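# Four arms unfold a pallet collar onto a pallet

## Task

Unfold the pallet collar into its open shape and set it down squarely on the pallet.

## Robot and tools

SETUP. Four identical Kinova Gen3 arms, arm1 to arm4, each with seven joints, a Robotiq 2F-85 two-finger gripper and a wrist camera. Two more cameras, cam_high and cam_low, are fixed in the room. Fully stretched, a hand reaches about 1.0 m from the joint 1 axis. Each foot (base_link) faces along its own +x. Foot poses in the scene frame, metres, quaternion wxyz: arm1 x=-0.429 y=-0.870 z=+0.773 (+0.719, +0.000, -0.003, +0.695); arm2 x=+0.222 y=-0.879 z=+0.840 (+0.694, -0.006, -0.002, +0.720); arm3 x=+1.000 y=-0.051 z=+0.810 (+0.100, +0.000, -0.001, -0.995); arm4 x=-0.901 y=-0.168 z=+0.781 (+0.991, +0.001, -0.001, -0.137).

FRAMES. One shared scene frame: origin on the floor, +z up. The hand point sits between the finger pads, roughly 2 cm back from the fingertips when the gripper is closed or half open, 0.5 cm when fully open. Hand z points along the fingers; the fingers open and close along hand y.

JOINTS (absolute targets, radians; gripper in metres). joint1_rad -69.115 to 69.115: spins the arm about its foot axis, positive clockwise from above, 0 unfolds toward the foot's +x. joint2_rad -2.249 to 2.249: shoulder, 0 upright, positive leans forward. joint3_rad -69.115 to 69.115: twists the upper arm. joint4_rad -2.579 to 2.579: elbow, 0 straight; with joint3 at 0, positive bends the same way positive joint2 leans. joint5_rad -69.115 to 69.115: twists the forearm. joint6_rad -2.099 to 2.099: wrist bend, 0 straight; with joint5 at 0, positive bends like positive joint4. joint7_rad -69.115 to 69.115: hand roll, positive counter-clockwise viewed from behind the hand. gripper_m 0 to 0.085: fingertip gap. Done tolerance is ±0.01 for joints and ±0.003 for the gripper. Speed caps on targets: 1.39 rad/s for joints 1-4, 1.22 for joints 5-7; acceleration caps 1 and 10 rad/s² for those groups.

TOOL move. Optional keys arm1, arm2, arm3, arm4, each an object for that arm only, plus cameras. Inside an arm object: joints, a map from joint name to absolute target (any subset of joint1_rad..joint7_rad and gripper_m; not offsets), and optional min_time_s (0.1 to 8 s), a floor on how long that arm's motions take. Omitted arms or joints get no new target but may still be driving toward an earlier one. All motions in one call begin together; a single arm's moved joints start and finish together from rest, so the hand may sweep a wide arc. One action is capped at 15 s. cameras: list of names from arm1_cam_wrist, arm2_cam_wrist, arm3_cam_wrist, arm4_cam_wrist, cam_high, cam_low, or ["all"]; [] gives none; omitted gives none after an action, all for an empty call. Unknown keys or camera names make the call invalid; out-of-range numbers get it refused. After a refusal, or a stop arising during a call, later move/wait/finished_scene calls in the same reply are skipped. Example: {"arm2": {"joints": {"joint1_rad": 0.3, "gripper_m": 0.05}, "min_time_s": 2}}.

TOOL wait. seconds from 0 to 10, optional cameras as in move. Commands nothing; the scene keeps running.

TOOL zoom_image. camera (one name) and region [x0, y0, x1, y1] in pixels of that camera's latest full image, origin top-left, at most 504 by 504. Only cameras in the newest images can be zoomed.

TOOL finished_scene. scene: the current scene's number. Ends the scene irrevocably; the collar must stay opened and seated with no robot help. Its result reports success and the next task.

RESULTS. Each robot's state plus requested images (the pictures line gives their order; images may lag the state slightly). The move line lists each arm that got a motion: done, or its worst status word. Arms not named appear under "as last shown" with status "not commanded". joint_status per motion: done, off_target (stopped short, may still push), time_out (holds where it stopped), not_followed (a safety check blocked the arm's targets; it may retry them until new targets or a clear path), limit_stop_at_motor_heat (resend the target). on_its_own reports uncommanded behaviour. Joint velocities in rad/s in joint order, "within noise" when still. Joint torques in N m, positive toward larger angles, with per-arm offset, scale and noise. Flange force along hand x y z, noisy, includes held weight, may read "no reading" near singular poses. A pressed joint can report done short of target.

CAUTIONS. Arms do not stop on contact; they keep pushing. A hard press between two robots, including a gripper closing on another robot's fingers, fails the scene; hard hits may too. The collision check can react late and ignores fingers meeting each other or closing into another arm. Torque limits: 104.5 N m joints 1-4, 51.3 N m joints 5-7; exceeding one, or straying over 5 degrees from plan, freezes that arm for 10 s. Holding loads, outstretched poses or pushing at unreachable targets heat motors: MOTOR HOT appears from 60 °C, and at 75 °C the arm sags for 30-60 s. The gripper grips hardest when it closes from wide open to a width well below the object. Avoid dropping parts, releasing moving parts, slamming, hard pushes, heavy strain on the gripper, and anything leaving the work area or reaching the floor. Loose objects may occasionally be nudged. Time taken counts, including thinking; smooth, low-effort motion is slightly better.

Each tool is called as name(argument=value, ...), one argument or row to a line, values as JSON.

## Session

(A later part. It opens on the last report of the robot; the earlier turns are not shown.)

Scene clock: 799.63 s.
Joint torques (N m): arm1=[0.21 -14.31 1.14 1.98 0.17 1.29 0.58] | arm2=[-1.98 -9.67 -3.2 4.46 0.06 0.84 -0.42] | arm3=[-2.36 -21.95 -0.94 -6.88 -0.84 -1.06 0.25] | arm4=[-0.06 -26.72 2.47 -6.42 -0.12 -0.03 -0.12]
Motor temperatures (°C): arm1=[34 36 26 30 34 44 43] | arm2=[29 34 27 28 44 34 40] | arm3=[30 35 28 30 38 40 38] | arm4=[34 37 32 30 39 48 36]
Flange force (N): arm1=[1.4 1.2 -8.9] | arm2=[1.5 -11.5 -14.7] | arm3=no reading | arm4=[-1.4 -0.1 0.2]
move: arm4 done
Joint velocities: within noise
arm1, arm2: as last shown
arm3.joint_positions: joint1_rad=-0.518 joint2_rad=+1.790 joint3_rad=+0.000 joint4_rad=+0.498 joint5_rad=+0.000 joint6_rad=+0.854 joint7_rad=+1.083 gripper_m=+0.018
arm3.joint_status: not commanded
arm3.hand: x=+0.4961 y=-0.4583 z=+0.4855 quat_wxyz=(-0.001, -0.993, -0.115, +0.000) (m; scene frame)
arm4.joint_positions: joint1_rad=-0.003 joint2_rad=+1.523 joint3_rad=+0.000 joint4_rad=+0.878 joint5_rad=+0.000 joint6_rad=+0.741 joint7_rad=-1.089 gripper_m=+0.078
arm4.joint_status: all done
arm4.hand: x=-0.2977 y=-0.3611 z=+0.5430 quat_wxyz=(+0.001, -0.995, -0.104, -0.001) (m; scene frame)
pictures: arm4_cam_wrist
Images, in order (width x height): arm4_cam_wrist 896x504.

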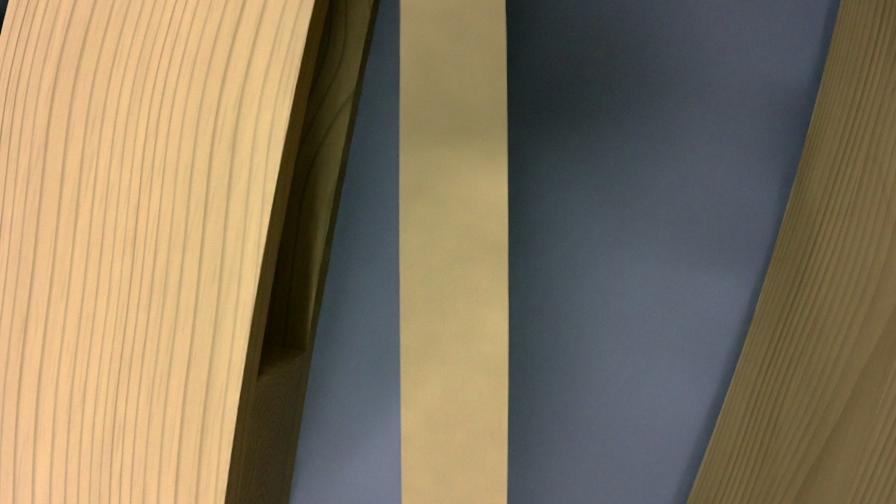

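move(
  arm4={"joints": {"joint1_rad": -0.00328, "joint2_rad": 1.66649, "joint4_rad": 0.72167, "joint6_rad": 0.75343, "joint7_rad": -1.08938}, "min_time_s": 1.5},
)

move(
  arm4={"joints": {"gripper_m": 0.0}},
  cameras=["arm4_cam_wrist"],
)

Scene clock: 802.10 s.
Joint torques (N m): arm1=[0.28 -14.29 1.17 2.02 0.16 1.29 0.56] | arm2=[-2 -9.71 -3.2 4.4 0.06 0.85 -0.35] | arm3=[-2.37 -21.97 -0.94 -6.82 -0.84 -1.06 0.22] | arm4=[-0.03 -26.74 2.53 -6.55 -0.08 -0.03 -0.14]
Motor temperatures (°C): arm1=[34 36 26 30 34 44 43] | arm2=[29 34 27 28 44 34 40] | arm3=[30 35 28 30 38 40 38] | arm4=[34 38 32 30 39 48 36]
Flange force (N): arm1=[1.6 1.2 -8.9] | arm2=[1.5 -11.2 -14.8] | arm3=no reading | arm4=[-1.8 -0.5 -0.1]
move: arm4 done
Joint velocities: within noise
arm1, arm2: as last shown
arm3.joint_positions: joint1_rad=-0.518 joint2_rad=+1.790 joint3_rad=+0.000 joint4_rad=+0.498 joint5_rad=+0.000 joint6_rad=+0.854 joint7_rad=+1.083 gripper_m=+0.018
arm3.joint_status: not commanded
arm3.hand: x=+0.4961 y=-0.4583 z=+0.4855 quat_wxyz=(-0.001, -0.993, -0.115, +0.000) (m; scene frame)
arm4.joint_positions: joint1_rad=-0.003 joint2_rad=+1.666 joint3_rad=+0.000 joint4_rad=+0.722 joint5_rad=+0.000 joint6_rad=+0.753 joint7_rad=-1.089 gripper_m=+0.078
arm4.joint_status: all done
arm4.hand: x=-0.2961 y=-0.3614 z=+0.4854 quat_wxyz=(+0.001, -0.995, -0.104, -0.001) (m; scene frame)
pictures: none

Scene clock: 803.17 s.
Joint torques (N m): arm1=[-0.13 -14.87 0.75 2.45 0.26 1.43 0.64] | arm2=[-2.24 -9.34 -3.36 4.5 0.3 0.92 -0.24] | arm3=[-2.53 -21.78 -0.98 -6.89 -0.9 -1.05 0.16] | arm4=[-0.14 -22.46 2.97 -6.5 0.24 -1.55 -0.25]
Motor temperatures (°C): arm1=[34 35 26 30 34 44 43] | arm2=[29 34 27 28 44 34 40] | arm3=[30 35 28 30 38 40 38] | arm4=[34 38 32 30 39 48 36]
Flange force (N): arm1=[0.9 2.2 -6.6] | arm2=[1.6 -11.5 -15.4] | arm3=no reading | arm4=[-4.4 -1.6 -10.5]
move: arm4 off_target
Joint velocities: within noise
arm1, arm2: as last shown
arm3.joint_positions: joint1_rad=-0.518 joint2_rad=+1.790 joint3_rad=+0.000 joint4_rad=+0.498 joint5_rad=+0.000 joint6_rad=+0.854 joint7_rad=+1.083 gripper_m=+0.018
arm3.joint_status: not commanded
arm3.hand: x=+0.4961 y=-0.4583 z=+0.4855 quat_wxyz=(-0.001, -0.993, -0.115, +0.000) (m; scene frame)
arm4.joint_positions: joint1_rad=-0.003 joint2_rad=+1.667 joint3_rad=+0.000 joint4_rad=+0.722 joint5_rad=+0.000 joint6_rad=+0.753 joint7_rad=-1.089 gripper_m=+0.018
arm4.joint_status: gripper_m off_target (ended at +0.018, target +0.000)
arm4.hand: x=-0.2962 y=-0.3615 z=+0.4854 quat_wxyz=(+0.001, -0.995, -0.104, -0.001) (m; scene frame)
pictures: arm4_cam_wrist
Images, in order (width x height): arm4_cam_wrist 896x504.

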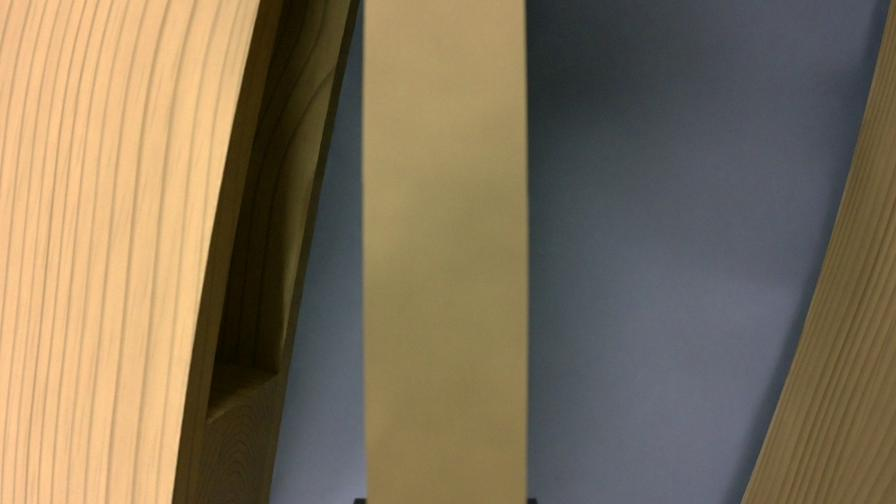

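move(
  arm1={"joints": {"joint1_rad": -0.10469, "joint2_rad": 1.4109, "joint4_rad": 1.76985, "joint6_rad": -0.03916, "joint7_rad": -0.17979}, "min_time_s": 1.5},
  arm2={"joints": {"joint1_rad": -0.37237, "joint2_rad": 1.56502, "joint4_rad": 1.73281, "joint6_rad": -0.15624, "joint7_rad": -3.67077}, "min_time_s": 1.5},
  arm3={"joints": {"joint1_rad": -0.5178, "joint2_rad": 1.74328, "joint4_rad": 0.56317, "joint6_rad": 0.83514, "joint7_rad": 1.0827}, "min_time_s": 1.5},
  arm4={"joints": {"joint1_rad": -0.00334, "joint2_rad": 1.62796, "joint4_rad": 0.76538, "joint6_rad": 0.74825, "joint7_rad": -1.08944}, "min_time_s": 1.5},
)

Scene clock: 812.50 s.
Joint torques (N m): arm1=[-0.76 -25.58 0.07 -1.3 0.11 -0.54 0.46] | arm2=[-1.91 -17.15 -2.64 5.45 -0.12 0.71 -0.48] | arm3=[-4.28 -31.68 -2.1 -5.73 -1.56 3.74 -0.2] | arm4=[1.47 -34.25 3 -5.92 -0.47 2.96 -0.62]
Motor temperatures (°C): arm1=[34 35 25 30 34 44 43] | arm2=[29 34 27 28 44 34 40] | arm3=[30 36 28 30 38 40 38] | arm4=[34 38 32 30 39 48 36]
Flange force (N): arm1=[-1.8 -3.6 11.3] | arm2=[1.3 -11.9 5.1] | arm3=[-6.5 -4.5 15.5] | arm4=[5.8 2.1 19.7]
move: arm1 done; arm2 done; arm3 done; arm4 done
Joint velocities: within noise
arm1.joint_positions: joint1_rad=-0.105 joint2_rad=+1.411 joint3_rad=+0.000 joint4_rad=+1.770 joint5_rad=+0.000 joint6_rad=-0.039 joint7_rad=-0.180 gripper_m=+0.018
arm1.joint_status: all done
arm1.hand: x=-0.4312 y=-0.4651 z=+0.5011 quat_wxyz=(-0.002, -0.055, -0.998, -0.002) (m; scene frame)
arm2.joint_positions: joint1_rad=-0.372 joint2_rad=+1.565 joint3_rad=+0.000 joint4_rad=+1.733 joint5_rad=+0.000 joint6_rad=-0.156 joint7_rad=-3.671 gripper_m=+0.018
arm2.joint_status: all done
arm2.hand: x=+0.1013 y=-0.5300 z=+0.5018 quat_wxyz=(-0.002, -0.998, +0.060, -0.006) (m; scene frame)
arm3.joint_positions: joint1_rad=-0.518 joint2_rad=+1.743 joint3_rad=+0.000 joint4_rad=+0.563 joint5_rad=+0.000 joint6_rad=+0.835 joint7_rad=+1.083 gripper_m=+0.018
arm3.joint_status: all done
arm3.hand: x=+0.4961 y=-0.4583 z=+0.5005 quat_wxyz=(-0.001, -0.993, -0.115, +0.000) (m; scene frame)
arm4.joint_positions: joint1_rad=-0.003 joint2_rad=+1.628 joint3_rad=+0.000 joint4_rad=+0.765 joint5_rad=+0.000 joint6_rad=+0.748 joint7_rad=-1.089 gripper_m=+0.018
arm4.joint_status: all done
arm4.hand: x=-0.2961 y=-0.3614 z=+0.5004 quat_wxyz=(+0.001, -0.995, -0.104, -0.001) (m; scene frame)
pictures: none

move(
  arm1={"joints": {"joint1_rad": -0.10798, "joint2_rad": 1.41362, "joint4_rad": 1.82512, "joint6_rad": -0.09714, "joint7_rad": -0.18308}, "min_time_s": 1.6},
  arm2={"joints": {"joint1_rad": -0.39253, "joint2_rad": 1.57264, "joint4_rad": 1.77999, "joint6_rad": -0.21104, "joint7_rad": -3.69093}, "min_time_s": 1.6},
  arm3={"joints": {"joint1_rad": -0.5383, "joint2_rad": 1.78661, "joint4_rad": 0.44543, "joint6_rad": 0.90955, "joint7_rad": 1.0622}, "min_time_s": 1.6},
  arm4={"joints": {"joint1_rad": 0.02379, "joint2_rad": 1.64182, "joint4_rad": 0.72471, "joint6_rad": 0.77506, "joint7_rad": -1.06231}, "min_time_s": 1.6},
  cameras=["cam_high", "cam_low"],
)

Scene clock: 836.70 s.
Joint torques (N m): arm1=[-0.11 -25.95 0.95 -0.96 0 -0.71 0.43] | arm2=[-1.9 -17.13 -2.86 5.42 -0.01 0.46 -0.48] | arm3=[-4.01 -32.43 -1.57 -7.09 -1.52 3.43 -0.11] | arm4=[2.68 -33.96 3.77 -6.44 -0.19 2.55 -0.78]
Motor temperatures (°C): arm1=[34 37 25 30 34 44 43] | arm2=[29 35 27 28 44 34 40] | arm3=[30 38 28 30 38 40 38] | arm4=[34 39 32 30 39 48 36]
Flange force (N): arm1=[-0.5 -4.7 13.1] | arm2=[1.8 -11.2 5.0] | arm3=no reading | arm4=[5.9 0.4 17.8]
move: arm1 done; arm2 done; arm3 done; arm4 done
Joint velocities: within noise
arm1.joint_positions: joint1_rad=-0.108 joint2_rad=+1.414 joint3_rad=+0.000 joint4_rad=+1.825 joint5_rad=+0.000 joint6_rad=-0.097 joint7_rad=-0.183 gripper_m=+0.018
arm1.joint_status: all done
arm1.hand: x=-0.4312 y=-0.4831 z=+0.5011 quat_wxyz=(-0.002, -0.055, -0.998, -0.002) (m; scene frame)
arm2.joint_positions: joint1_rad=-0.393 joint2_rad=+1.573 joint3_rad=+0.000 joint4_rad=+1.780 joint5_rad=+0.000 joint6_rad=-0.211 joint7_rad=-3.691 gripper_m=+0.018
arm2.joint_status: all done
arm2.hand: x=+0.1013 y=-0.5480 z=+0.5018 quat_wxyz=(-0.002, -0.998, +0.060, -0.006) (m; scene frame)
arm3.joint_positions: joint1_rad=-0.538 joint2_rad=+1.787 joint3_rad=+0.000 joint4_rad=+0.445 joint5_rad=+0.000 joint6_rad=+0.910 joint7_rad=+1.062 gripper_m=+0.018
arm3.joint_status: all done
arm3.hand: x=+0.4961 y=-0.4763 z=+0.5006 quat_wxyz=(-0.001, -0.993, -0.115, +0.000) (m; scene frame)
arm4.joint_positions: joint1_rad=+0.024 joint2_rad=+1.642 joint3_rad=+0.000 joint4_rad=+0.725 joint5_rad=+0.000 joint6_rad=+0.775 joint7_rad=-1.062 gripper_m=+0.018
arm4.joint_status: all done
arm4.hand: x=-0.2961 y=-0.3794 z=+0.5004 quat_wxyz=(+0.001, -0.995, -0.104, -0.001) (m; scene frame)
pictures: cam_high, cam_low
Images, in order (width x height): cam_high 896x504, cam_low 896x504.

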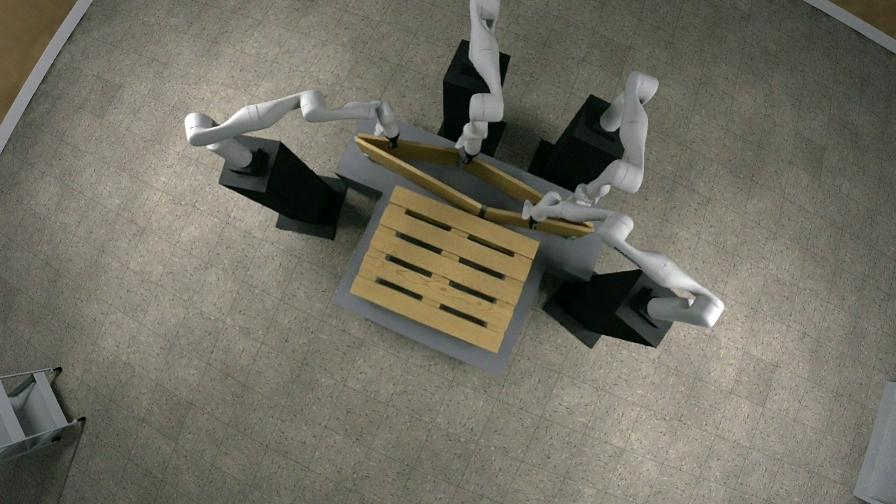

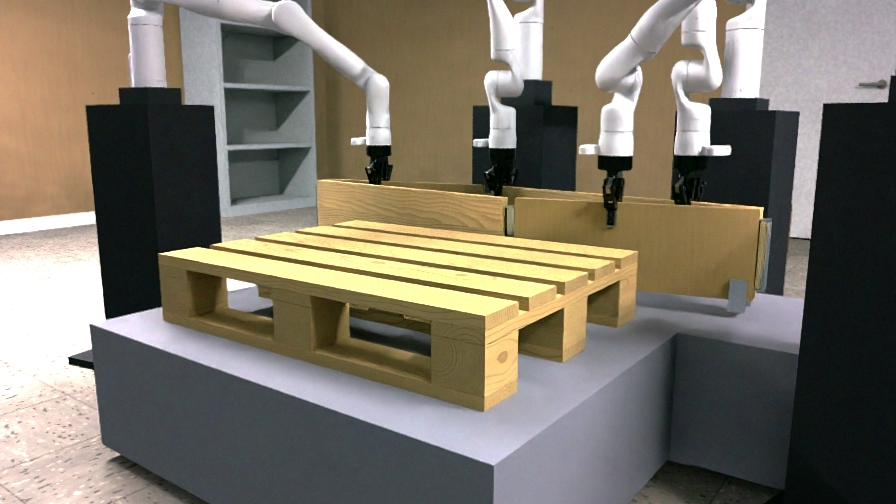

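move(
  arm1={"joints": {"joint1_rad": -0.1075, "joint2_rad": 1.31468, "joint4_rad": 1.89627, "joint6_rad": -0.06936, "joint7_rad": -0.1826}, "min_time_s": 1.6},
  arm2={"joints": {"joint1_rad": -0.39162, "joint2_rad": 1.4767, "joint4_rad": 1.87108, "joint6_rad": -0.20618, "joint7_rad": -3.69002}, "min_time_s": 1.6},
  arm3={"joints": {"joint1_rad": -0.5384, "joint2_rad": 1.66726, "joint4_rad": 0.604, "joint6_rad": 0.87034, "joint7_rad": 1.0621}, "min_time_s": 1.6},
  arm4={"joints": {"joint1_rad": 0.02364, "joint2_rad": 1.54471, "joint4_rad": 0.82563, "joint6_rad": 0.77126, "joint7_rad": -1.06246}, "min_time_s": 1.6},
  cameras=[],
)

Scene clock: 840.17 s.
Joint torques (N m): arm1=[-0.53 -25.32 0.4 -1.18 0.04 -0.62 0.39] | arm2=[-2.09 -17.12 -3.05 5.78 -0.01 0.5 -0.52] | arm3=[-4.22 -32.31 -2.12 -5.93 -1.58 3.79 -0.17] | arm4=[2.57 -34.93 3.91 -6.76 -0.21 2.45 -0.77]
Motor temperatures (°C): arm1=[34 37 25 30 34 44 43] | arm2=[29 35 27 28 44 34 40] | arm3=[30 38 28 30 38 40 38] | arm4=[34 39 32 30 39 48 36]
Flange force (N): arm1=[-1.6 -4.4 12.8] | arm2=[1.8 -12.5 5.1] | arm3=[-7.1 -3.8 15.7] | arm4=[5.5 0.4 18.7]
move: arm1 done; arm2 done; arm3 done; arm4 done
Joint velocities: within noise
arm1.joint_positions: joint1_rad=-0.107 joint2_rad=+1.315 joint3_rad=+0.000 joint4_rad=+1.896 joint5_rad=+0.000 joint6_rad=-0.069 joint7_rad=-0.183 gripper_m=+0.018
arm1.joint_status: all done
arm1.hand: x=-0.4312 y=-0.4831 z=+0.5411 quat_wxyz=(-0.002, -0.055, -0.998, -0.002) (m; scene frame)
arm2.joint_positions: joint1_rad=-0.392 joint2_rad=+1.477 joint3_rad=+0.000 joint4_rad=+1.871 joint5_rad=+0.000 joint6_rad=-0.206 joint7_rad=-3.690 gripper_m=+0.018
arm2.joint_status: all done
arm2.hand: x=+0.1013 y=-0.5480 z=+0.5418 quat_wxyz=(-0.002, -0.998, +0.060, -0.006) (m; scene frame)
arm3.joint_positions: joint1_rad=-0.538 joint2_rad=+1.667 joint3_rad=+0.000 joint4_rad=+0.604 joint5_rad=+0.000 joint6_rad=+0.870 joint7_rad=+1.062 gripper_m=+0.018
arm3.joint_status: all done
arm3.hand: x=+0.4960 y=-0.4763 z=+0.5406 quat_wxyz=(-0.001, -0.993, -0.115, +0.000) (m; scene frame)
arm4.joint_positions: joint1_rad=+0.024 joint2_rad=+1.545 joint3_rad=+0.000 joint4_rad=+0.826 joint5_rad=+0.000 joint6_rad=+0.771 joint7_rad=-1.062 gripper_m=+0.018
arm4.joint_status: all done
arm4.hand: x=-0.2961 y=-0.3794 z=+0.5404 quat_wxyz=(+0.001, -0.995, -0.104, -0.001) (m; scene frame)
pictures: none
No camera images: "cameras" was empty.

move(
  arm1={"joints": {"joint1_rad": -0.10702, "joint2_rad": 1.21334, "joint4_rad": 1.95609, "joint6_rad": -0.02784, "joint7_rad": -0.18212}, "min_time_s": 1.6},
  arm2={"joints": {"joint1_rad": -0.3907, "joint2_rad": 1.37794, "joint4_rad": 1.95176, "joint6_rad": -0.1881, "joint7_rad": -3.6891}, "min_time_s": 1.6},
  arm3={"joints": {"joint1_rad": -0.53849, "joint2_rad": 1.56672, "joint4_rad": 0.7139, "joint6_rad": 0.86098, "joint7_rad": 1.06201}, "min_time_s": 1.6},
  arm4={"joints": {"joint1_rad": 0.0235, "joint2_rad": 1.45571, "joint4_rad": 0.90256, "joint6_rad": 0.78332, "joint7_rad": -1.0626}, "min_time_s": 1.6},
  cameras=[],
)

move(
  arm1={"joints": {"joint1_rad": -0.10654, "joint2_rad": 1.10966, "joint4_rad": 2.00404, "joint6_rad": 0.02789, "joint7_rad": -0.18164}, "min_time_s": 1.6},
  arm2={"joints": {"joint1_rad": -0.38978, "joint2_rad": 1.27567, "joint4_rad": 2.02165, "joint6_rad": -0.15573, "joint7_rad": -3.68818}, "min_time_s": 1.6},
  arm3={"joints": {"joint1_rad": -0.53859, "joint2_rad": 1.47682, "joint4_rad": 0.79448, "joint6_rad": 0.8703, "joint7_rad": 1.06191}, "min_time_s": 1.6},
  arm4={"joints": {"joint1_rad": 0.02335, "joint2_rad": 1.37293, "joint4_rad": 0.96039, "joint6_rad": 0.80827, "joint7_rad": -1.06275}, "min_time_s": 1.6},
  cameras=[],
)

move(
  arm1={"joints": {"joint1_rad": -0.10605, "joint2_rad": 1.00423, "joint4_rad": 2.03946, "joint6_rad": 0.09791, "joint7_rad": -0.18115}, "min_time_s": 1.6},
  arm2={"joints": {"joint1_rad": -0.38887, "joint2_rad": 1.16951, "joint4_rad": 2.0801, "joint6_rad": -0.10802, "joint7_rad": -3.68727}, "min_time_s": 1.6},
  arm3={"joints": {"joint1_rad": -0.53869, "joint2_rad": 1.39456, "joint4_rad": 0.85318, "joint6_rad": 0.89385, "joint7_rad": 1.06181}, "min_time_s": 1.6},
  arm4={"joints": {"joint1_rad": 0.0232, "joint2_rad": 1.29553, "joint4_rad": 1.00167, "joint6_rad": 0.84439, "joint7_rad": -1.0629}, "min_time_s": 1.6},
  cameras=["cam_low"],
)

Scene clock: 857.80 s.
Joint torques (N m): arm1=[-0.61 -24.97 0.27 -1.71 0.03 -0.7 0.46] | arm2=[-2.34 -17.45 -3.52 5.14 -0.01 0.33 -0.62] | arm3=[-4.15 -32.85 -2.18 -5.94 -1.49 3.78 -0.08] | arm4=[2.16 -36.03 3.81 -7.87 -0.2 1.86 -0.66]
Motor temperatures (°C): arm1=[34 37 25 30 34 44 43] | arm2=[29 35 27 28 44 34 40] | arm3=[30 39 28 30 38 40 38] | arm4=[34 40 32 30 39 48 36]
Flange force (N): arm1=[-1.7 -4.1 12.9] | arm2=[2.9 -12.3 4.3] | arm3=[-7.2 -3.6 16.3] | arm4=[4.0 0.0 18.8]
move: arm1 done; arm2 done; arm3 done; arm4 done
Joint velocities: within noise
arm1.joint_positions: joint1_rad=-0.107 joint2_rad=+1.213 joint3_rad=+0.000 joint4_rad=+1.956 joint5_rad=+0.000 joint6_rad=-0.028 joint7_rad=-0.182 gripper_m=+0.018
arm1.joint_status: all done
arm1.hand: x=-0.4313 y=-0.4830 z=+0.5811 quat_wxyz=(-0.002, -0.055, -0.998, -0.002) (m; scene frame)
arm2.joint_positions: joint1_rad=-0.391 joint2_rad=+1.378 joint3_rad=+0.000 joint4_rad=+1.952 joint5_rad=+0.000 joint6_rad=-0.188 joint7_rad=-3.689 gripper_m=+0.018
arm2.joint_status: all done
arm2.hand: x=+0.1013 y=-0.5480 z=+0.5818 quat_wxyz=(-0.002, -0.998, +0.060, -0.006) (m; scene frame)
arm3.joint_positions: joint1_rad=-0.538 joint2_rad=+1.567 joint3_rad=+0.000 joint4_rad=+0.714 joint5_rad=+0.000 joint6_rad=+0.861 joint7_rad=+1.062 gripper_m=+0.018
arm3.joint_status: all done
arm3.hand: x=+0.4961 y=-0.4764 z=+0.5806 quat_wxyz=(-0.001, -0.993, -0.115, +0.000) (m; scene frame)
arm4.joint_positions: joint1_rad=+0.023 joint2_rad=+1.456 joint3_rad=+0.000 joint4_rad=+0.903 joint5_rad=+0.000 joint6_rad=+0.783 joint7_rad=-1.063 gripper_m=+0.018
arm4.joint_status: all done
arm4.hand: x=-0.2961 y=-0.3795 z=+0.5804 quat_wxyz=(+0.001, -0.995, -0.104, -0.001) (m; scene frame)
pictures: none
No camera images: "cameras" was empty.

Scene clock: 859.70 s.
Joint torques (N m): arm1=[-0.49 -24.47 0.35 -2.24 0.08 -0.58 0.44] | arm2=[-2.56 -17.7 -3.67 4.41 -0.07 0.13 -0.59] | arm3=[-4.3 -33.3 -2.43 -6.22 -1.57 3.64 -0.08] | arm4=[1.81 -36.54 3.54 -8.57 -0.25 1.56 -0.59]
Motor temperatures (°C): arm1=[34 37 25 30 34 44 43] | arm2=[29 35 27 28 44 34 40] | arm3=[30 39 28 30 38 40 38] | arm4=[34 41 32 30 39 48 36]
Flange force (N): arm1=[-1.2 -3.9 13.3] | arm2=[3.8 -12.1 3.6] | arm3=[-7.4 -3.7 16.5] | arm4=[3.5 0.2 19.1]
move: arm1 done; arm2 done; arm3 done; arm4 done
Joint velocities: within noise
arm1.joint_positions: joint1_rad=-0.107 joint2_rad=+1.110 joint3_rad=+0.000 joint4_rad=+2.004 joint5_rad=+0.000 joint6_rad=+0.028 joint7_rad=-0.182 gripper_m=+0.018
arm1.joint_status: all done
arm1.hand: x=-0.4313 y=-0.4830 z=+0.6211 quat_wxyz=(-0.002, -0.055, -0.998, -0.002) (m; scene frame)
arm2.joint_positions: joint1_rad=-0.390 joint2_rad=+1.276 joint3_rad=+0.000 joint4_rad=+2.022 joint5_rad=+0.000 joint6_rad=-0.156 joint7_rad=-3.688 gripper_m=+0.018
arm2.joint_status: all done
arm2.hand: x=+0.1013 y=-0.5480 z=+0.6218 quat_wxyz=(-0.002, -0.998, +0.060, -0.006) (m; scene frame)
arm3.joint_positions: joint1_rad=-0.539 joint2_rad=+1.477 joint3_rad=+0.000 joint4_rad=+0.794 joint5_rad=+0.000 joint6_rad=+0.870 joint7_rad=+1.062 gripper_m=+0.018
arm3.joint_status: all done
arm3.hand: x=+0.4961 y=-0.4764 z=+0.6206 quat_wxyz=(-0.001, -0.993, -0.115, +0.000) (m; scene frame)
arm4.joint_positions: joint1_rad=+0.023 joint2_rad=+1.373 joint3_rad=+0.000 joint4_rad=+0.960 joint5_rad=+0.000 joint6_rad=+0.808 joint7_rad=-1.063 gripper_m=+0.018
arm4.joint_status: all done
arm4.hand: x=-0.2961 y=-0.3795 z=+0.6204 quat_wxyz=(+0.001, -0.995, -0.104, -0.001) (m; scene frame)
pictures: none
No camera images: "cameras" was empty.

Scene clock: 861.60 s.
Joint torques (N m): arm1=[-0.52 -24.19 0.34 -3.31 0.04 -0.65 0.49] | arm2=[-2.91 -17.79 -4.01 3.71 -0.23 0.05 -0.64] | arm3=[-3.96 -33.57 -2.16 -6.39 -1.35 3.68 0.01] | arm4=[1.69 -37.13 3.59 -9.98 -0.22 0.96 -0.57]
Motor temperatures (°C): arm1=[34 37 25 30 34 44 43] | arm2=[29 35 27 28 44 34 40] | arm3=[30 40 28 30 38 40 38] | arm4=[34 41 32 30 39 48 36]
Flange force (N): arm1=[-1.3 -4.1 13.9] | arm2=[5.0 -12.3 3.3] | arm3=[-7.7 -2.8 17.0] | arm4=[1.4 -1.0 18.7]
move: arm1 done; arm2 done; arm3 done; arm4 done
Joint velocities: within noise
arm1.joint_positions: joint1_rad=-0.106 joint2_rad=+1.004 joint3_rad=+0.000 joint4_rad=+2.039 joint5_rad=+0.000 joint6_rad=+0.098 joint7_rad=-0.181 gripper_m=+0.018
arm1.joint_status: all done
arm1.hand: x=-0.4313 y=-0.4830 z=+0.6611 quat_wxyz=(-0.002, -0.055, -0.998, -0.002) (m; scene frame)
arm2.joint_positions: joint1_rad=-0.389 joint2_rad=+1.170 joint3_rad=+0.000 joint4_rad=+2.080 joint5_rad=+0.000 joint6_rad=-0.108 joint7_rad=-3.687 gripper_m=+0.018
arm2.joint_status: all done
arm2.hand: x=+0.1013 y=-0.5480 z=+0.6618 quat_wxyz=(-0.002, -0.998, +0.060, -0.006) (m; scene frame)
arm3.joint_positions: joint1_rad=-0.539 joint2_rad=+1.395 joint3_rad=+0.000 joint4_rad=+0.853 joint5_rad=+0.000 joint6_rad=+0.894 joint7_rad=+1.062 gripper_m=+0.018
arm3.joint_status: all done
arm3.hand: x=+0.4961 y=-0.4764 z=+0.6606 quat_wxyz=(-0.001, -0.993, -0.115, +0.000) (m; scene frame)
arm4.joint_positions: joint1_rad=+0.023 joint2_rad=+1.296 joint3_rad=+0.000 joint4_rad=+1.002 joint5_rad=+0.000 joint6_rad=+0.844 joint7_rad=-1.063 gripper_m=+0.018
arm4.joint_status: all done
arm4.hand: x=-0.2960 y=-0.3795 z=+0.6604 quat_wxyz=(+0.001, -0.995, -0.104, -0.001) (m; scene frame)
pictures: cam_low
Images, in order (width x height): cam_low 896x504.

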